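# Push utility cart with paper through door into yellow bay

## Task

Get the utility cart from this room, through the self-closing door, into the yellow taped bay in the next room. All four of its wheels must sit fully inside the tape, touching none of it. The case of copy paper must rest in the cart's top tray with no part overhanging the tray's edges. The door must be closed when you finish. Either robot or both may do the work, but neither may tip over or be left leaning, or the task fails.

## Robot and tools

ROBOTS. r1 and r2 are identical Hello Robot Stretch 4 units. Each has an omni-wheel base, a mast carrying a lift, an arm that reaches forward, a wrist (yaw, pitch, roll) and a two-finger gripper. Each is about 1.6 m tall, and its base edge lies within 0.23 m of the base origin. Each robot reports only in its own frames, so relative positions come from images, lidar_m and wrist_depth_mm. Equal base commands can differ by up to about 3 cm of travel per metre between the robots.

FRAMES. Base frame: origin on the floor under the base centre, x forward, y left, z up, in metres. hand_pose (a point between the open fingertips) is given in it, though the printed value can be off. Odometry frame: the base frame where the scene began. base_odometry counts wheel turns only, so slip shows as travel; heading is in rad, left positive, -3.142 to 3.142.

move. Sends one action. Top-level keys are r1, r2, cameras and blocking. blocking must be false, or the call is refused. cameras is a list of names (r1_head_camera, r1_head_left_camera, r1_head_right_camera, r1_wrist_camera, the same four for r2, or "all"); [] shows none. An unknown key or camera name makes the call invalid. Each robot gets its own object; a robot left out receives nothing new and keeps doing what it was doing. Inside a robot object:
- base: an offset from where the base last reported itself (or from where it is, if a move was still running). translate_m, forward positive, -2 to 2 m; strafe_m, left positive, -2 to 2 m; rotate_rad, counter-clockwise positive, -3.2 to 3.2 rad. Only translate_m and strafe_m may be combined (straight-line drive, no turning).
- joints: absolute targets by name. lift_m 0 to 1.2 m; arm_m 0 to 0.55 m; wrist_yaw_rad -1.134 to 4.276 (0 forward, positive left, 3.14 folded back); wrist_pitch_rad -1.117 to 4.259 (0 level, 1.57 pointing down); wrist_roll_rad -1.117 to 4.259 (positive clockwise seen from behind); gripper_m -0.038 to 0.141, the fingertip gap in metres (reading may be off by up to 0.015). Out-of-range joint targets are clipped and reported; other out-of-range values are refused.
- pace: "slow", "default", "fast" or "max". Base tops out at 0.1/0.3/0.4/0.6 m/s and 1/2/3/4 rad/s; a raised lift (above 0.2) caps base speed, down to 0.3 m/s and 1 rad/s at 1.2.
- speeds: per-joint top speed (not gripper_m), overriding pace.
- contact_limits: 0 (lightest) to 1 for arm_m, lift_m, translate_m, strafe_m, rotate_rad; default 0.5. Put it beside the matching command. A base limit stays until the next action naming base. Even at 0 the arm needs a 15 to 40 N push to stop; for a soft touch use 0 and aim a couple of millimetres past contact. Lifting a held load needs lift_m limit of at least 0.15 for 1 kg, 0.3 for 2 kg.
- end_of_arm: "enable_torque", sent alone, re-powers a wrist or gripper motor that shut off.
All motions in one action start together. Each move is cut off after 14 s.

wait: seconds 0 to 10, plus cameras. Returns the state; it ends early once any running move comes to rest. wait(0) shows the "earlier move" line.
stop: brakes every running motion on both robots and re-brakes slack wheels; check the "stop:" line, and repeat if a base still rolls.
zoom_image: camera plus region [x0, y0, x1, y1] in pixels from the top-left, at most 504 by 504, on that camera's newest image.
finished_scene: scene = the current scene number; ends the scene for good, so the goal must hold with the robots idle.

RESULTS. "move" line: per robot, done or its worst status. Statuses: done, moving, off_target (resting away from target, maybe still pushing), contact_stop (held back, now slack), time_out (target dropped), limit_stop_at_own_body, limit_stop_at_tilt (lean over 6 degrees; lift, arm, wheels go slack), torque_fault. A robot under "as last shown" was not commanded; its unprinted lines are unchanged. An unordered stop or refusal blocks the remaining calls in that reply. lidar_m: 12 distances in metres, 30-degree sectors, first straight ahead, then counter-clockwise (4th left, 7th behind, 10th right); "-" means nothing seen or closer than 0.25 m. wrist_depth_mm: 7x7 grid of depths, 100 to 2000 mm, "-" if unknown. turned_by_wheels versus turned_by_imu differing by over about 0.1 rad means a hit or slip. base_tilt in degrees (forward, right), error up to 3. motor_effort in percent (peak in brackets); servo_current in mA. on_its_own lists what a robot did unasked (slack, holding, odd currents).

GRIPPER. Command a gap more than 0.015 under the object's width; about 0.06 under resists tugs. Use -0.02 or less to close behind a handle. Neither reading nor "done" proves a grip; watch servo_current. Open before turning if fingers straddle a fixed rim.

AVOID. Any hard contact between the robots (including gripping the other's fingers) fails the scene; once bases touch, stop driving. Do not turn, drive or brake with over 1 kg held and arm_m above 0.2. Avoid self-collision: gripper over the base with low lift, wrist tilted up and rolled, or turned right and tilted up. Do not slam the door or cart, drop the paper or hit fixed things hard. Loose objects may occasionally get nudged. The scene keeps running while you deliberate, so moves continue between calls.

Each tool is called after "Emit:" in YAML: its name, and indented under it one key for each argument.

## Session

Emit:
move:
  blocking: false

Scene clock: 0.00 s.
r1.base_odometry: x=+0.000 y=+0.000 heading=+0.000
r1.turned_by_wheels: +0.000
r1.turned_by_imu: +0.000
r1.base_tilt: forward=-1.6 right=+1.3
r1.lidar_m: 1.92 2.25 3.81 1.93 0.97 0.84 0.83 0.93 0.77 0.76 0.93 1.59
r1.base_status: not commanded
r1.joint_positions: lift_m=+0.127 arm_m=+0.000 wrist_yaw_rad=+3.089 wrist_pitch_rad=+0.002 wrist_roll_rad=+0.000 gripper_m=+0.056
r1.joint_status: not commanded
r1.measured_speeds: all 0
r1.motor_effort: lift_m=+20 arm_m=-4 wheel_0=+0 wheel_1=+1 wheel_2=+1
r1.servo_current: wrist_yaw_rad=39 wrist_pitch_rad=46 wrist_roll_rad=65 gripper_m=39
r1.hand_pose: x=-0.1125 y=+0.1024 z=+0.3046 quat_wxyz=(+0.026, -0.001, +0.000, +1.000) (m; r1's base frame)
r1.wrist_depth_mm: 137 138 - - - - - / 113 139 - - - - - / 117 140 224 - - - - / 137 161 - - - - - / - - - - - - - / - - 191 - 187 - - / 842 759 750 788 788 732 768
r2.base_odometry: x=+0.000 y=+0.000 heading=+0.000
r2.turned_by_wheels: +0.000
r2.turned_by_imu: +0.000
r2.base_tilt: forward=-0.6 right=+0.1
r2.lidar_m: 2.02 1.45 1.40 1.49 2.01 2.22 2.34 3.17 1.60 3.62 2.59 2.46
r2.base_status: not commanded
r2.joint_positions: lift_m=+0.295 arm_m=+0.000 wrist_yaw_rad=+3.133 wrist_pitch_rad=+0.002 wrist_roll_rad=+0.000 gripper_m=+0.056
r2.joint_status: not commanded
r2.measured_speeds: all 0
r2.motor_effort: lift_m=+18 arm_m=-4 wheel_0=+0 wheel_1=-1 wheel_2=+0
r2.servo_current: wrist_yaw_rad=46 wrist_pitch_rad=39 wrist_roll_rad=46 gripper_m=59
r2.hand_pose: x=-0.1167 y=+0.0898 z=+0.4727 quat_wxyz=(+0.004, -0.001, +0.000, +1.000) (m; r2's base frame)
r2.wrist_depth_mm: - 140 - - - - - / - 126 150 - - - - / - 130 185 - - - - / 144 143 272 - - - - / 229 - - - - - - / 226 1576 196 1576 190 1618 1464 / 226 1060 1138 - - 1025 1060
pictures: r1_head_camera, r1_head_left_camera, r1_head_right_camera, r1_wrist_camera, r2_head_camera, r2_head_left_camera, r2_head_right_camera, r2_wrist_camera
Images, in order (width x height): r1_head_camera 420x560, r1_head_left_camera 420x672, r1_head_right_camera 420x672, r1_wrist_camera 616x392, r2_head_camera 420x560, r2_head_left_camera 420x672, r2_head_right_camera 420x672, r2_wrist_camera 616x392.

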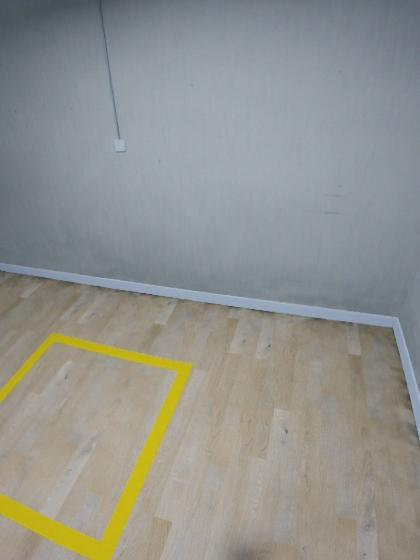

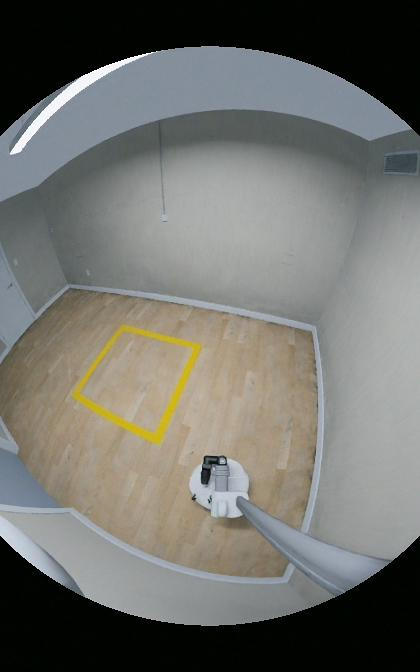

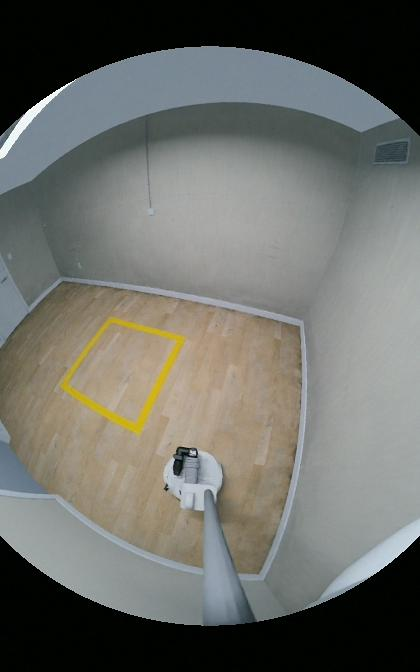

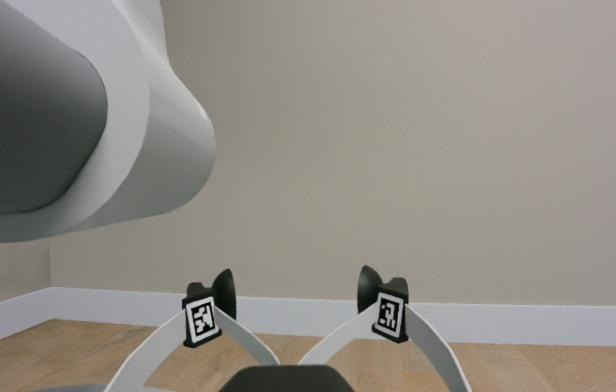

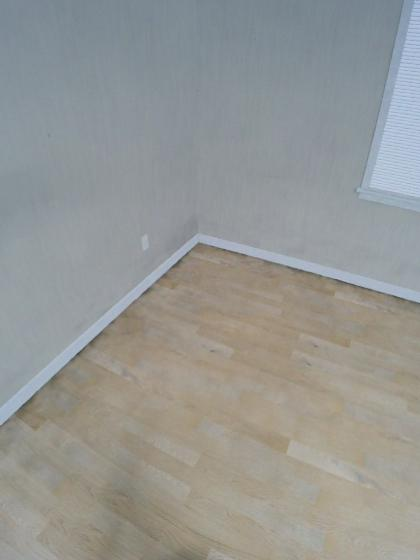

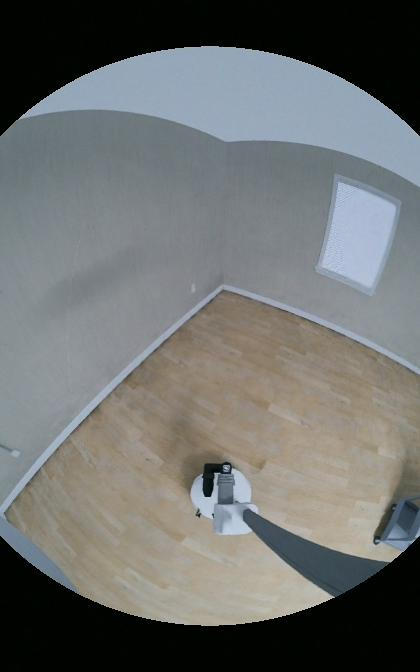

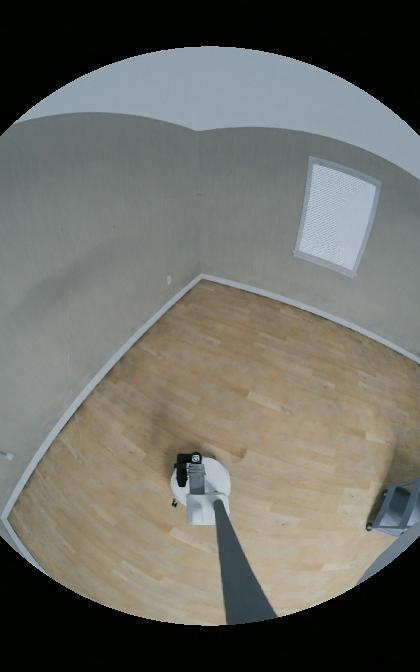

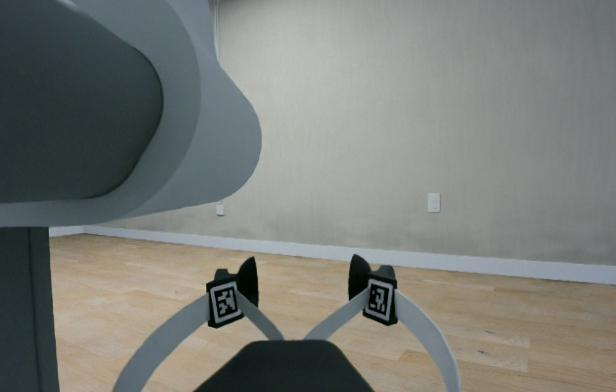

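Emit:
move:
  blocking: false
  r1: {"base":{"rotate_rad":1.2}}
  r2: {"base":{"rotate_rad":-1.4}}

Emit:
wait:
  seconds: 1.5

Emit:
wait:
  seconds: 1
  cameras: ["r1_head_camera","r1_head_left_camera","r2_head_camera","r2_head_left_camera","r2_head_right_camera"]

Scene clock: 4.33 s.
move: r1 moving; r2 moving
r1.base_odometry: x=+0.000 y=+0.000 heading=+0.252
r1.turned_by_wheels: +0.252
r1.turned_by_imu: +0.252
r1.base_tilt: forward=-1.6 right=+1.2
r1.lidar_m: 1.98 2.71 3.66 1.25 0.89 0.80 0.87 0.80 0.77 0.82 1.11 1.92
r1.base_status: rotate_rad moving
r1.joint_positions: lift_m=+0.127 arm_m=+0.000 wrist_yaw_rad=+3.089 wrist_pitch_rad=+0.002 wrist_roll_rad=+0.000 gripper_m=+0.056
r1.joint_status: not commanded
r1.measured_speeds: translate_m=-0.001 strafe_m=-0.001 rotate_rad=+0.980 lift_m=+0.000 arm_m=+0.000 wrist_yaw_rad=+0.000 wrist_pitch_rad=+0.000 wrist_roll_rad=+0.000
r1.motor_effort: lift_m=+20(20) arm_m=-4(4) wheel_0=-8(9) wheel_1=-6(9) wheel_2=-7(7)
r1.servo_current: wrist_yaw_rad=59(59) wrist_pitch_rad=39(46) wrist_roll_rad=46(59) gripper_m=39(39)
r1.hand_pose: x=-0.1125 y=+0.1024 z=+0.3046 quat_wxyz=(+0.026, -0.001, +0.000, +1.000) (m; r1's base frame)
r1.wrist_depth_mm: 136 138 - - - - - / 113 139 - - - - - / 114 139 226 - - - - / 137 162 - - - - - / - - - - - - - / - 1060 190 - 187 - - / 778 750 750 798 750 699 732
r2.base_odometry: x=+0.000 y=+0.000 heading=-0.252
r2.turned_by_wheels: -0.252
r2.turned_by_imu: -0.244
r2.base_tilt: forward=-0.7 right=+0.1
r2.lidar_m: 2.52 1.62 1.40 1.40 1.67 2.23 2.24 2.64 1.59 1.63 2.93 2.49
r2.base_status: rotate_rad moving
r2.joint_positions: lift_m=+0.295 arm_m=+0.000 wrist_yaw_rad=+3.133 wrist_pitch_rad=+0.002 wrist_roll_rad=+0.000 gripper_m=+0.056
r2.joint_status: not commanded
r2.measured_speeds: translate_m=+0.000 strafe_m=+0.000 rotate_rad=-0.974 lift_m=+0.000 arm_m=+0.000 wrist_yaw_rad=+0.000 wrist_pitch_rad=+0.000 wrist_roll_rad=+0.000
r2.motor_effort: lift_m=+18(18) arm_m=-4(4) wheel_0=+8(9) wheel_1=+8(10) wheel_2=+9(11)
r2.servo_current: wrist_yaw_rad=33(52) wrist_pitch_rad=39(46) wrist_roll_rad=52(52) gripper_m=39(59)
r2.hand_pose: x=-0.1167 y=+0.0898 z=+0.4727 quat_wxyz=(+0.004, -0.001, +0.000, +1.000) (m; r2's base frame)
r2.wrist_depth_mm: - 141 - - - - - / - 127 150 - - - - / - 130 184 - - - - / 144 143 272 - - - - / 229 - - - - - - / 227 1576 196 1576 190 1661 1464 / 226 1060 1138 - - 1060 1060
pictures: none

Scene clock: 5.67 s.
earlier move: r1 done; r2 moving
r1.base_odometry: x=+0.000 y=+0.000 heading=+1.200
r1.turned_by_wheels: +0.948
r1.turned_by_imu: +0.953
r1.base_tilt: forward=-1.6 right=+1.3
r1.lidar_m: 3.90 1.54 0.93 0.82 0.85 0.82 0.77 0.75 1.00 1.89 1.97 2.45
r1.base_status: done
r1.joint_positions: lift_m=+0.127 arm_m=+0.000 wrist_yaw_rad=+3.089 wrist_pitch_rad=+0.002 wrist_roll_rad=+0.000 gripper_m=+0.056
r1.joint_status: not commanded
r1.measured_speeds: all 0
r1.motor_effort: lift_m=+20(20) arm_m=-4(4) wheel_0=-2(10) wheel_1=-2(9) wheel_2=+0(8)
r1.servo_current: wrist_yaw_rad=65(65) wrist_pitch_rad=39(52) wrist_roll_rad=59(65) gripper_m=39(46)
r1.hand_pose: x=-0.1125 y=+0.1024 z=+0.3046 quat_wxyz=(+0.026, -0.001, +0.000, +1.000) (m; r1's base frame)
r1.wrist_depth_mm: 136 139 - - - - - / 113 139 - - - - - / 117 139 229 - - - - / 137 162 - - - - - / - - - - - - - / - - 191 - 188 - - / 788 163 750 798 778 778 778
r2.base_odometry: x=+0.000 y=+0.000 heading=-1.399
r2.turned_by_wheels: -1.148
r2.turned_by_imu: -1.117
r2.base_tilt: forward=-0.7 right=+0.1
r2.lidar_m: 3.09 2.48 2.50 1.73 1.43 1.40 1.59 2.23 2.23 2.53 2.05 1.61
r2.base_status: rotate_rad moving
r2.joint_positions: lift_m=+0.295 arm_m=+0.000 wrist_yaw_rad=+3.133 wrist_pitch_rad=+0.002 wrist_roll_rad=+0.000 gripper_m=+0.056
r2.joint_status: not commanded
r2.measured_speeds: all 0
r2.motor_effort: lift_m=+18(18) arm_m=-4(4) wheel_0=-1(11) wheel_1=+5(11) wheel_2=+4(11)
r2.servo_current: wrist_yaw_rad=46(59) wrist_pitch_rad=33(46) wrist_roll_rad=46(52) gripper_m=46(59)
r2.hand_pose: x=-0.1167 y=+0.0898 z=+0.4727 quat_wxyz=(+0.004, -0.001, +0.000, +1.000) (m; r2's base frame)
r2.wrist_depth_mm: - 140 - - - - - / - 126 151 - - - - / - 129 184 - - - - / 144 144 265 - - - - / 230 - - - - - - / 227 1576 195 1464 190 - - / 226 1042 1138 - - 1025 1025
wait: 1.33 of 1.5 s (r1 has come to rest)
pictures: none

Scene clock: 5.80 s.
earlier move: r2 done
r1.base_odometry: x=+0.000 y=+0.000 heading=+1.200
r1.turned_by_wheels: +0.000
r1.turned_by_imu: +0.000
r1.base_tilt: forward=-1.6 right=+1.3
r1.lidar_m: 3.91 1.54 0.91 0.84 0.86 0.84 0.78 0.79 1.00 1.92 1.94 2.47
r1.base_status: done
r1.joint_positions: lift_m=+0.127 arm_m=+0.000 wrist_yaw_rad=+3.089 wrist_pitch_rad=+0.002 wrist_roll_rad=+0.000 gripper_m=+0.056
r1.joint_status: not commanded
r1.measured_speeds: all 0
r1.motor_effort: lift_m=+20(20) arm_m=-4(4) wheel_0=-1(10) wheel_1=-1(9) wheel_2=+0(8)
r1.servo_current: wrist_yaw_rad=52(65) wrist_pitch_rad=39(52) wrist_roll_rad=46(65) gripper_m=39(46)
r1.hand_pose: x=-0.1125 y=+0.1024 z=+0.3046 quat_wxyz=(+0.026, -0.001, +0.000, +1.000) (m; r1's base frame)
r1.wrist_depth_mm: 136 139 - - - - - / 113 139 - - - - - / 118 140 229 - - - - / 137 162 - - - - - / - - - - - - - / - - 190 - 188 - - / 788 163 759 798 809 778 768
r2.base_odometry: x=+0.000 y=+0.000 heading=-1.399
r2.turned_by_wheels: +0.000
r2.turned_by_imu: +0.000
r2.base_tilt: forward=-0.7 right=+0.0
r2.lidar_m: 3.04 2.51 2.49 1.74 1.42 1.38 1.61 2.23 2.23 2.47 2.02 1.62
r2.base_status: done
r2.joint_positions: lift_m=+0.295 arm_m=+0.000 wrist_yaw_rad=+3.133 wrist_pitch_rad=+0.002 wrist_roll_rad=+0.000 gripper_m=+0.056
r2.joint_status: not commanded
r2.measured_speeds: all 0
r2.motor_effort: lift_m=+18(18) arm_m=-4(4) wheel_0=+2(11) wheel_1=+4(11) wheel_2=+4(11)
r2.servo_current: wrist_yaw_rad=39(59) wrist_pitch_rad=39(46) wrist_roll_rad=52(52) gripper_m=46(59)
r2.hand_pose: x=-0.1167 y=+0.0898 z=+0.4727 quat_wxyz=(+0.004, -0.001, +0.000, +1.000) (m; r2's base frame)
r2.wrist_depth_mm: - 141 - - - - - / - 126 150 - - - - / - 129 185 - - - - / 144 143 263 - - - - / 229 - - - - - - / 228 1576 196 1430 190 - - / 226 1060 1138 - - 1060 1025
wait: 0.13 of 1 s (r2 has come to rest)
pictures: r1_head_camera, r1_head_left_camera, r2_head_camera, r2_head_left_camera, r2_head_right_camera
Images, in order (width x height): r1_head_camera 420x560, r1_head_left_camera 420x672, r2_head_camera 420x560, r2_head_left_camera 420x672, r2_head_right_camera 420x672.

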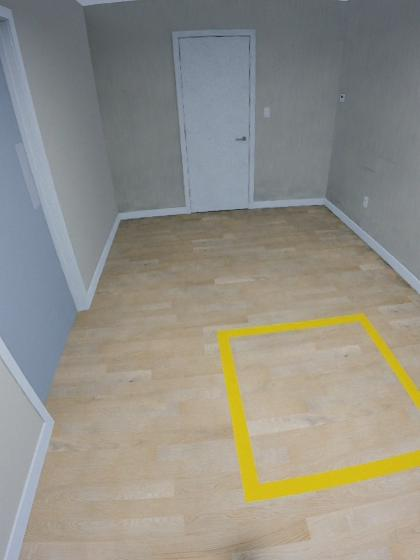

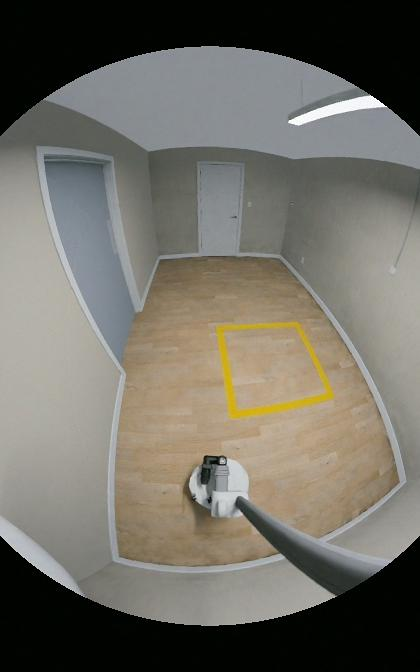

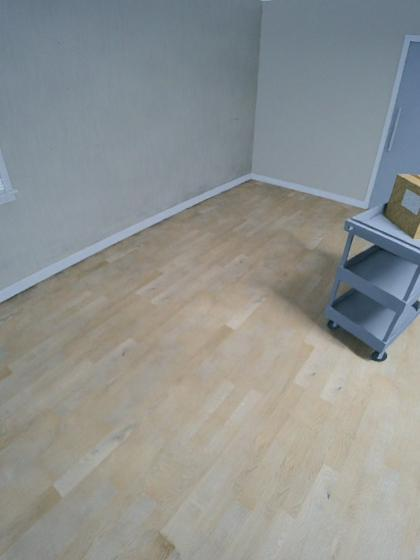

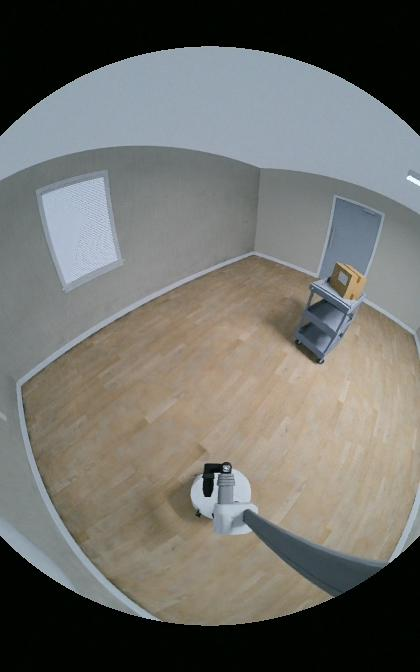

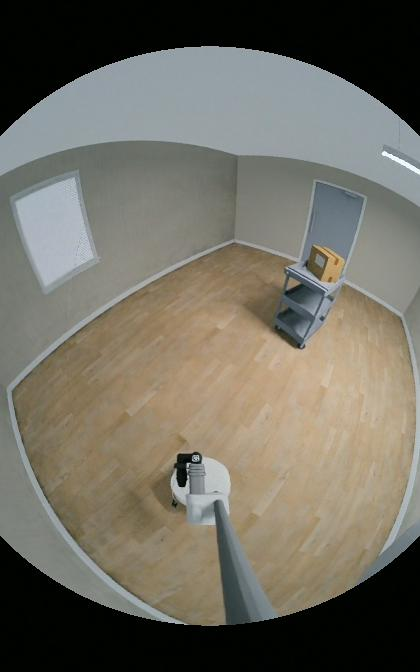

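Emit:
zoom_image:
  camera: "r2_head_camera"
  region: [320, 20, 420, 370]

Emit:
zoom_image:
  camera: "r2_head_right_camera"
  region: [250, 160, 400, 360]

Emit:
zoom_image:
  camera: "r2_head_left_camera"
  region: [270, 180, 420, 380]

Emit:
zoom_image:
  camera: "r1_head_left_camera"
  region: [30, 130, 180, 390]

Scaled by 1.440 from the camera's 420x560 image, which has a finer 1200x1600 frame.

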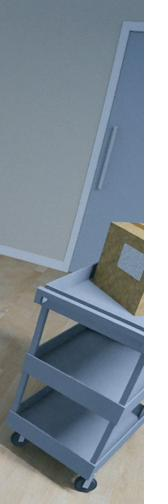

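Scaled by 2.520 from the camera's 420x672 image, which has a finer 600x960 frame.

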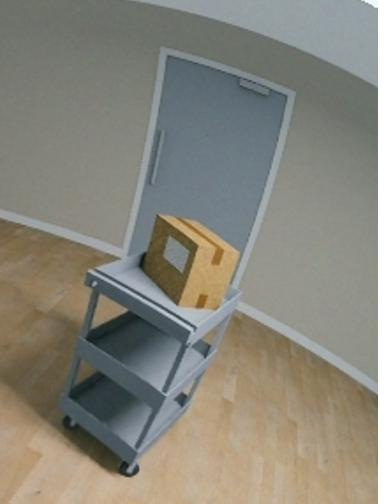

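Scaled by 2.520 from the camera's 420x672 image, which has a finer 600x960 frame.

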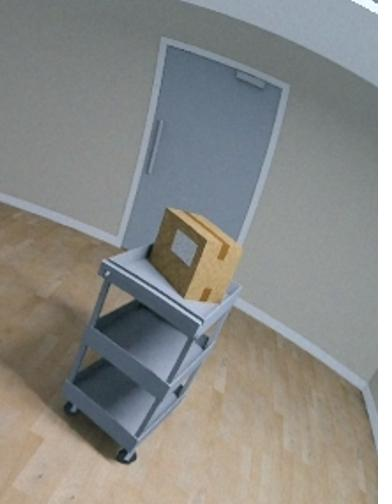

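Scaled by 1.938 from the camera's 420x672 image, which has a finer 600x960 frame.

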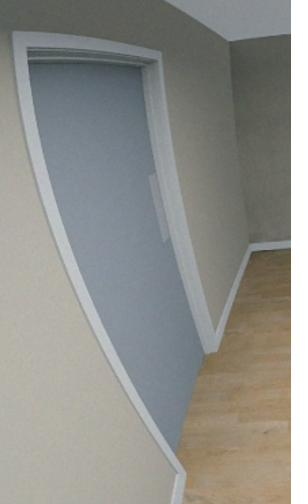

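Emit:
move:
  blocking: false
  r1: {"base":{"rotate_rad":0.1}}
  r2: {"base":{"rotate_rad":-0.55}}

Emit:
wait:
  seconds: 1

Emit:
move:
  blocking: false
  r1: {"base":{"translate_m":1.85,"strafe_m":-0.3},"pace":"fast"}
  r2: {"base":{"translate_m":0.75},"joints":{"wrist_yaw_rad":0,"lift_m":0.9}}

Emit:
wait:
  seconds: 4

Emit:
wait:
  seconds: 1.5
  cameras: ["r1_head_left_camera","r2_head_camera","r2_head_right_camera","r2_wrist_camera"]

Scene clock: 54.83 s.
move: r1 moving; r2 moving
r1.base_odometry: x=+0.000 y=+0.000 heading=+1.299
r1.turned_by_wheels: +0.100
r1.turned_by_imu: +0.100
r1.base_tilt: forward=-1.6 right=+1.2
r1.lidar_m: 3.79 1.28 0.88 0.84 0.88 0.83 0.76 0.79 1.12 1.91 1.98 2.67
r1.base_status: rotate_rad moving
r1.joint_positions: lift_m=+0.127 arm_m=+0.000 wrist_yaw_rad=+3.089 wrist_pitch_rad=+0.002 wrist_roll_rad=+0.000 gripper_m=+0.056
r1.joint_status: not commanded
r1.measured_speeds: all 0
r1.motor_effort: lift_m=+20(20) arm_m=-4(4) wheel_0=-1(7) wheel_1=-1(7) wheel_2=-1(6)
r1.servo_current: wrist_yaw_rad=52(52) wrist_pitch_rad=33(46) wrist_roll_rad=46(65) gripper_m=39(46)
r1.hand_pose: x=-0.1125 y=+0.1024 z=+0.3046 quat_wxyz=(+0.026, -0.001, +0.000, +1.000) (m; r1's base frame)
r1.wrist_depth_mm: 136 139 - - - - - / 113 139 - - - - - / 118 140 227 - - - - / 137 162 - - - - - / - - - - - - - / - - 190 - 187 - - / 788 707 750 143 778 768 809
r2.base_odometry: x=+0.000 y=+0.000 heading=-1.651
r2.turned_by_wheels: -0.252
r2.turned_by_imu: -0.245
r2.base_tilt: forward=-0.7 right=+0.0
r2.lidar_m: 1.76 2.67 2.50 2.18 1.48 1.38 1.45 1.90 2.20 2.28 2.95 1.62
r2.base_status: rotate_rad moving
r2.joint_positions: lift_m=+0.295 arm_m=+0.000 wrist_yaw_rad=+3.133 wrist_pitch_rad=+0.002 wrist_roll_rad=+0.000 gripper_m=+0.056
r2.joint_status: not commanded
r2.measured_speeds: translate_m=-0.001 strafe_m=+0.000 rotate_rad=-0.976 lift_m=+0.000 arm_m=+0.000 wrist_yaw_rad=+0.000 wrist_pitch_rad=+0.000 wrist_roll_rad=+0.000
r2.motor_effort: lift_m=+18(18) arm_m=-4(4) wheel_0=+3(10) wheel_1=+8(10) wheel_2=+10(11)
r2.servo_current: wrist_yaw_rad=46(59) wrist_pitch_rad=46(46) wrist_roll_rad=39(59) gripper_m=46(52)
r2.hand_pose: x=-0.1167 y=+0.0898 z=+0.4727 quat_wxyz=(+0.004, -0.001, +0.000, +1.000) (m; r2's base frame)
r2.wrist_depth_mm: - 141 - - - - - / - 126 142 - - - - / - 129 185 - - - - / 144 144 226 - - - - / 229 - - - - - - / 227 1537 196 1308 190 - - / 226 1060 1160 - - 1042 1078
pictures: none

Scene clock: 55.07 s.
earlier move: r1 done; r2 moving
r1.base_odometry: x=+0.000 y=+0.000 heading=+1.299
r1.turned_by_wheels: +0.000
r1.turned_by_imu: +0.000
r1.base_tilt: forward=-1.6 right=+1.3
r1.lidar_m: 3.82 1.25 0.88 0.82 0.86 0.81 0.76 0.81 1.11 1.91 2.00 2.68
r1.base_status: done
r1.joint_positions: lift_m=+0.127 arm_m=+0.000 wrist_yaw_rad=+3.089 wrist_pitch_rad=+0.002 wrist_roll_rad=+0.000 gripper_m=+0.056
r1.joint_status: not commanded
r1.measured_speeds: all 0
r1.motor_effort: lift_m=+20(20) arm_m=-4(4) wheel_0=-3(7) wheel_1=-1(7) wheel_2=-1(6)
r1.servo_current: wrist_yaw_rad=52(52) wrist_pitch_rad=39(46) wrist_roll_rad=20(65) gripper_m=46(46)
r1.hand_pose: x=-0.1125 y=+0.1024 z=+0.3046 quat_wxyz=(+0.026, -0.001, +0.000, +1.000) (m; r1's base frame)
r1.wrist_depth_mm: 136 138 - - - - - / 113 140 - - - - - / 118 140 229 - - - - / 137 161 - - - - - / - - - - - - - / - - 190 - 187 - - / 798 707 759 143 809 768 820
r2.base_odometry: x=+0.000 y=+0.000 heading=-1.851
r2.turned_by_wheels: -0.200
r2.turned_by_imu: -0.195
r2.base_tilt: forward=-0.6 right=+0.1
r2.lidar_m: 1.62 2.95 2.48 2.47 1.67 1.42 1.41 1.61 2.24 2.22 2.60 1.60
r2.base_status: rotate_rad moving
r2.joint_positions: lift_m=+0.295 arm_m=+0.000 wrist_yaw_rad=+3.133 wrist_pitch_rad=+0.002 wrist_roll_rad=+0.000 gripper_m=+0.056
r2.joint_status: not commanded
r2.measured_speeds: translate_m=+0.002 strafe_m=+0.000 rotate_rad=-0.651 lift_m=+0.000 arm_m=+0.000 wrist_yaw_rad=+0.000 wrist_pitch_rad=+0.000 wrist_roll_rad=+0.000
r2.motor_effort: lift_m=+18(18) arm_m=-4(4) wheel_0=+4(10) wheel_1=+4(10) wheel_2=+4(11)
r2.servo_current: wrist_yaw_rad=59(59) wrist_pitch_rad=39(46) wrist_roll_rad=46(59) gripper_m=46(52)
r2.hand_pose: x=-0.1167 y=+0.0898 z=+0.4727 quat_wxyz=(+0.004, -0.001, +0.000, +1.000) (m; r2's base frame)
r2.wrist_depth_mm: - 141 - - - - - / - 126 142 - - - - / - 130 185 - - - - / 144 144 207 - - - - / 220 - - - - - - / 228 1618 193 1336 190 - - / 226 1060 1138 - - 1042 1078
wait: 0.23 of 1 s (r1 has come to rest)
pictures: none

Scene clock: 55.57 s.
earlier move: r2 done
move: r1 moving; r2 moving
r1.base_odometry: x=+0.021 y=+0.046 heading=+1.300
r1.turned_by_wheels: +0.000
r1.turned_by_imu: +0.000
r1.base_tilt: forward=-1.6 right=+1.3
r1.lidar_m: 3.82 1.29 0.90 0.83 0.89 0.88 0.81 0.86 1.17 1.91 1.98 2.68
r1.base_status: translate_m moving; strafe_m moving
r1.joint_positions: lift_m=+0.127 arm_m=+0.000 wrist_yaw_rad=+3.089 wrist_pitch_rad=+0.002 wrist_roll_rad=+0.000 gripper_m=+0.056
r1.joint_status: not commanded
r1.measured_speeds: translate_m=+0.195 strafe_m=-0.032 rotate_rad=+0.003 lift_m=+0.000 arm_m=+0.000 wrist_yaw_rad=+0.000 wrist_pitch_rad=+0.000 wrist_roll_rad=+0.000
r1.motor_effort: lift_m=+20(20) arm_m=-4(4) wheel_0=+8(11) wheel_1=+5(7) wheel_2=-12(12)
r1.servo_current: wrist_yaw_rad=39(65) wrist_pitch_rad=39(52) wrist_roll_rad=46(59) gripper_m=33(46)
r1.hand_pose: x=-0.1125 y=+0.1024 z=+0.3046 quat_wxyz=(+0.026, -0.001, +0.000, +1.000) (m; r1's base frame)
r1.wrist_depth_mm: 136 138 - - - - - / 108 138 - - - - - / 112 139 214 - - - - / 134 151 241 - - - - / - - - - - - - / - - 190 - 188 - - / 798 741 759 798 798 778 820
r2.base_odometry: x=-0.011 y=-0.029 heading=-1.949
r2.turned_by_wheels: -0.098
r2.turned_by_imu: -0.095
r2.base_tilt: forward=-0.7 right=+0.1
r2.lidar_m: 1.60 3.13 2.51 2.49 1.77 1.46 1.44 1.60 2.26 2.23 2.46 2.22
r2.base_status: translate_m moving
r2.joint_positions: lift_m=+0.333 arm_m=+0.000 wrist_yaw_rad=+2.570 wrist_pitch_rad=+0.002 wrist_roll_rad=+0.000 gripper_m=+0.056
r2.joint_status: lift_m moving; wrist_yaw_rad moving
r2.measured_speeds: translate_m=+0.121 strafe_m=+0.002 rotate_rad=-0.002 lift_m=+0.146 arm_m=+0.000 wrist_yaw_rad=-1.737 wrist_pitch_rad=+0.000 wrist_roll_rad=+0.000
r2.motor_effort: lift_m=+22(25) arm_m=-4(4) wheel_0=+7(10) wheel_1=+6(8) wheel_2=-13(13)
r2.servo_current: wrist_yaw_rad=117(176) wrist_pitch_rad=46(46) wrist_roll_rad=46(52) gripper_m=52(52)
r2.hand_pose: x=-0.0244 y=+0.2294 z=+0.5104 quat_wxyz=(+0.282, -0.001, +0.000, +0.960) (m; r2's base frame)
r2.wrist_depth_mm: - - - - - - - / - - - - - - - / 247 - - - - - - / - - - - - - - / - - - - - - - / - - 191 1397 190 1618 1499 / 1182 1118 1229 - - 1098 1118
pictures: none

Scene clock: 59.07 s.
earlier move: r1 moving; r2 done
r1.base_odometry: x=+0.588 y=+1.275 heading=+1.300
r1.turned_by_wheels: +0.000
r1.turned_by_imu: -0.001
r1.base_tilt: forward=-1.6 right=+1.3
r1.lidar_m: 2.55 1.64 1.23 1.18 1.13 1.54 2.13 2.26 1.77 1.66 1.71 2.33
r1.base_status: translate_m moving; strafe_m moving
r1.joint_positions: lift_m=+0.127 arm_m=+0.000 wrist_yaw_rad=+3.089 wrist_pitch_rad=+0.002 wrist_roll_rad=+0.000 gripper_m=+0.056
r1.joint_status: not commanded
r1.measured_speeds: translate_m=+0.395 strafe_m=-0.064 rotate_rad=+0.000 lift_m=+0.000 arm_m=+0.000 wrist_yaw_rad=+0.000 wrist_pitch_rad=+0.000 wrist_roll_rad=+0.000
r1.motor_effort: lift_m=+20(20) arm_m=-4(4) wheel_0=+6(11) wheel_1=+3(8) wheel_2=-6(14)
r1.servo_current: wrist_yaw_rad=39(72) wrist_pitch_rad=39(52) wrist_roll_rad=59(65) gripper_m=39(52)
r1.hand_pose: x=-0.1125 y=+0.1024 z=+0.3046 quat_wxyz=(+0.026, -0.001, +0.000, +1.000) (m; r1's base frame)
r1.wrist_depth_mm: - 137 - - - - - / - 138 - - - - - / 112 138 222 - - - - / 127 144 - - - - - / 1921 - - - - 1863 - / 1205 1205 194 1182 187 1138 1118 / 798 750 707 153 798 768 820
r2.base_odometry: x=-0.277 y=-0.697 heading=-1.949
r2.turned_by_wheels: +0.000
r2.turned_by_imu: +0.001
r2.base_tilt: forward=-0.7 right=+0.1
r2.lidar_m: 0.89 2.98 2.42 2.37 2.64 2.17 2.14 2.38 2.37 2.34 2.57 0.88
r2.base_status: done
r2.joint_positions: lift_m=+0.900 arm_m=+0.000 wrist_yaw_rad=+0.003 wrist_pitch_rad=+0.002 wrist_roll_rad=+0.000 gripper_m=+0.056
r2.joint_status: all done
r2.measured_speeds: all 0
r2.motor_effort: lift_m=+21(25) arm_m=-4(4) wheel_0=+2(10) wheel_1=+4(9) wheel_2=-3(13)
r2.servo_current: wrist_yaw_rad=39(176) wrist_pitch_rad=46(46) wrist_roll_rad=52(59) gripper_m=46(52)
r2.hand_pose: x=+0.4596 y=-0.0866 z=+1.0775 quat_wxyz=(+1.000, +0.000, +0.001, +0.001) (m; r2's base frame)
r2.wrist_depth_mm: - - - - - - - / - - - - - - - / - - - - - - - / - - - - - - - / - - - - 946 - - / - - 195 171 188 - - / - - - - - - -
wait: 3.50 of 4 s (r2 has come to rest)
pictures: none

Scene clock: 60.57 s.
earlier move: r1 moving
r1.base_odometry: x=+0.782 y=+1.697 heading=+1.300
r1.turned_by_wheels: +0.000
r1.turned_by_imu: +0.000
r1.base_tilt: forward=-1.6 right=+1.3
r1.lidar_m: 2.09 1.79 1.26 1.20 1.30 1.68 2.62 2.33 1.65 1.57 1.63 2.20
r1.base_status: translate_m moving; strafe_m moving
r1.joint_positions: lift_m=+0.127 arm_m=+0.000 wrist_yaw_rad=+3.089 wrist_pitch_rad=+0.002 wrist_roll_rad=+0.000 gripper_m=+0.056
r1.joint_status: not commanded
r1.measured_speeds: translate_m=+0.074 strafe_m=-0.012 rotate_rad=+0.004 lift_m=+0.000 arm_m=+0.000 wrist_yaw_rad=+0.000 wrist_pitch_rad=+0.000 wrist_roll_rad=+0.000
r1.motor_effort: lift_m=+20(20) arm_m=-4(4) wheel_0=+0(11) wheel_1=-1(8) wheel_2=+2(14)
r1.servo_current: wrist_yaw_rad=46(72) wrist_pitch_rad=46(52) wrist_roll_rad=39(65) gripper_m=39(52)
r1.hand_pose: x=-0.1125 y=+0.1024 z=+0.3046 quat_wxyz=(+0.026, -0.001, +0.000, +1.000) (m; r1's base frame)
r1.wrist_depth_mm: 136 139 - - - - - / 113 139 - - - - - / 118 139 272 - - - - / 137 162 - - - - - / 1983 - - - - 1808 - / 1205 1205 192 1182 187 1160 1118 / 842 750 741 143 788 778 820
r2.base_odometry: x=-0.277 y=-0.697 heading=-1.949
r2.turned_by_wheels: +0.000
r2.turned_by_imu: +0.000
r2.base_tilt: forward=-0.7 right=+0.1
r2.lidar_m: 0.89 2.98 2.42 2.36 2.67 2.18 2.15 2.34 2.36 2.36 2.60 0.87
r2.base_status: done
r2.joint_positions: lift_m=+0.900 arm_m=+0.000 wrist_yaw_rad=+0.003 wrist_pitch_rad=+0.002 wrist_roll_rad=+0.000 gripper_m=+0.056
r2.joint_status: all done
r2.measured_speeds: all 0
r2.motor_effort: lift_m=+21(25) arm_m=-4(4) wheel_0=+2(10) wheel_1=+4(9) wheel_2=-3(13)
r2.servo_current: wrist_yaw_rad=46(176) wrist_pitch_rad=39(46) wrist_roll_rad=52(65) gripper_m=52(52)
r2.hand_pose: x=+0.4596 y=-0.0866 z=+1.0775 quat_wxyz=(+1.000, +0.000, +0.001, +0.001) (m; r2's base frame)
r2.wrist_depth_mm: - - - - - - - / - - - - - - - / - - - - - - - / - - - - - - - / - - - - 946 - - / - - 195 171 187 - - / - - - - - - -
wait: 1.50 s; no rest
pictures: r1_head_left_camera, r2_head_camera, r2_head_right_camera, r2_wrist_camera
Images, in order (width x height): r1_head_left_camera 420x672, r2_head_camera 420x560, r2_head_right_camera 420x672, r2_wrist_camera 616x392.

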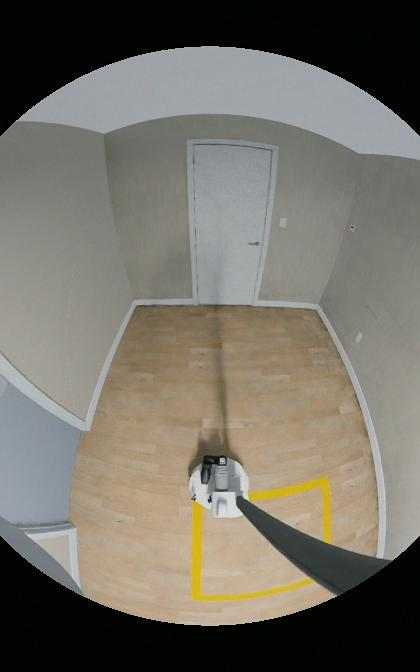

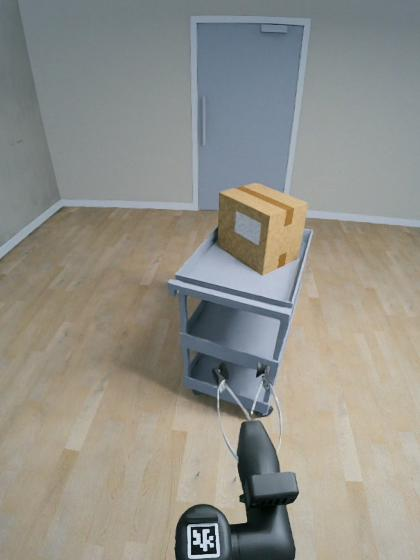

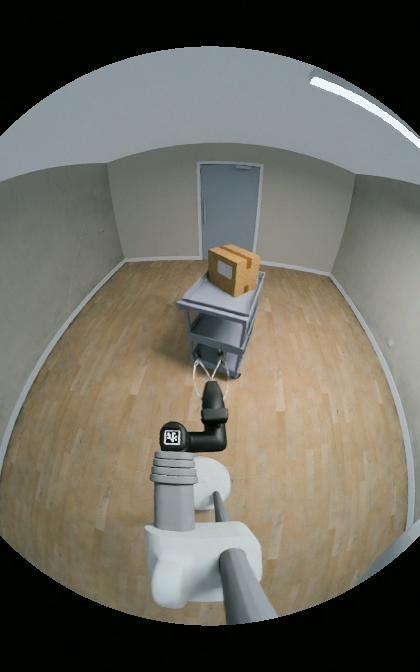

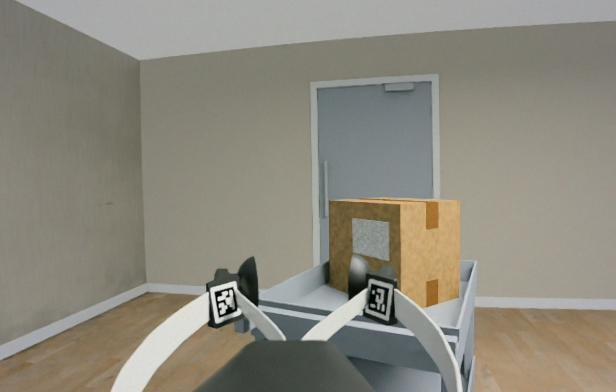

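Emit:
zoom_image:
  camera: "r2_head_camera"
  region: [140, 160, 340, 420]

Emit:
zoom_image:
  camera: "r2_wrist_camera"
  region: [220, 180, 500, 392]

Emit:
zoom_image:
  camera: "r1_head_left_camera"
  region: [0, 330, 200, 600]

Scaled by 1.938 from the camera's 420x560 image, which has a finer 1200x1600 frame.

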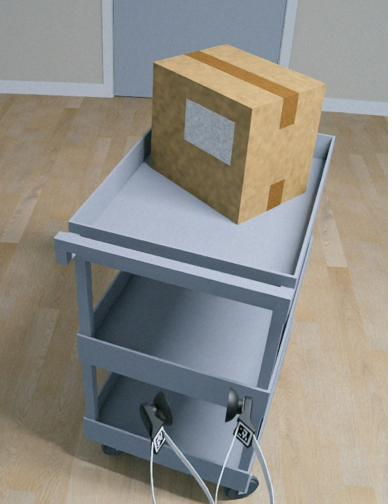

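Scaled by 1.800.

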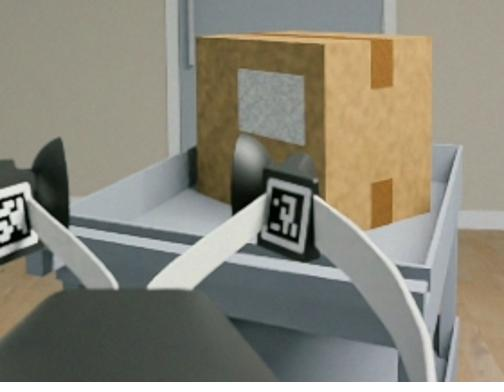

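Scaled by 1.867 from the camera's 420x672 image, which has a finer 600x960 frame.

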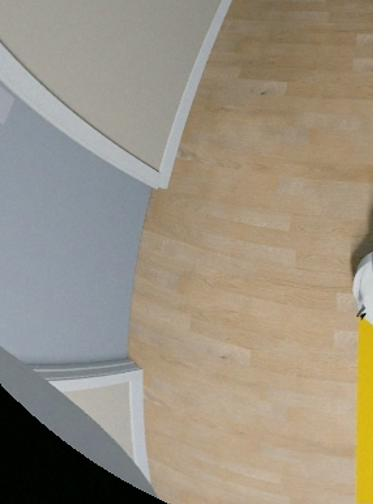

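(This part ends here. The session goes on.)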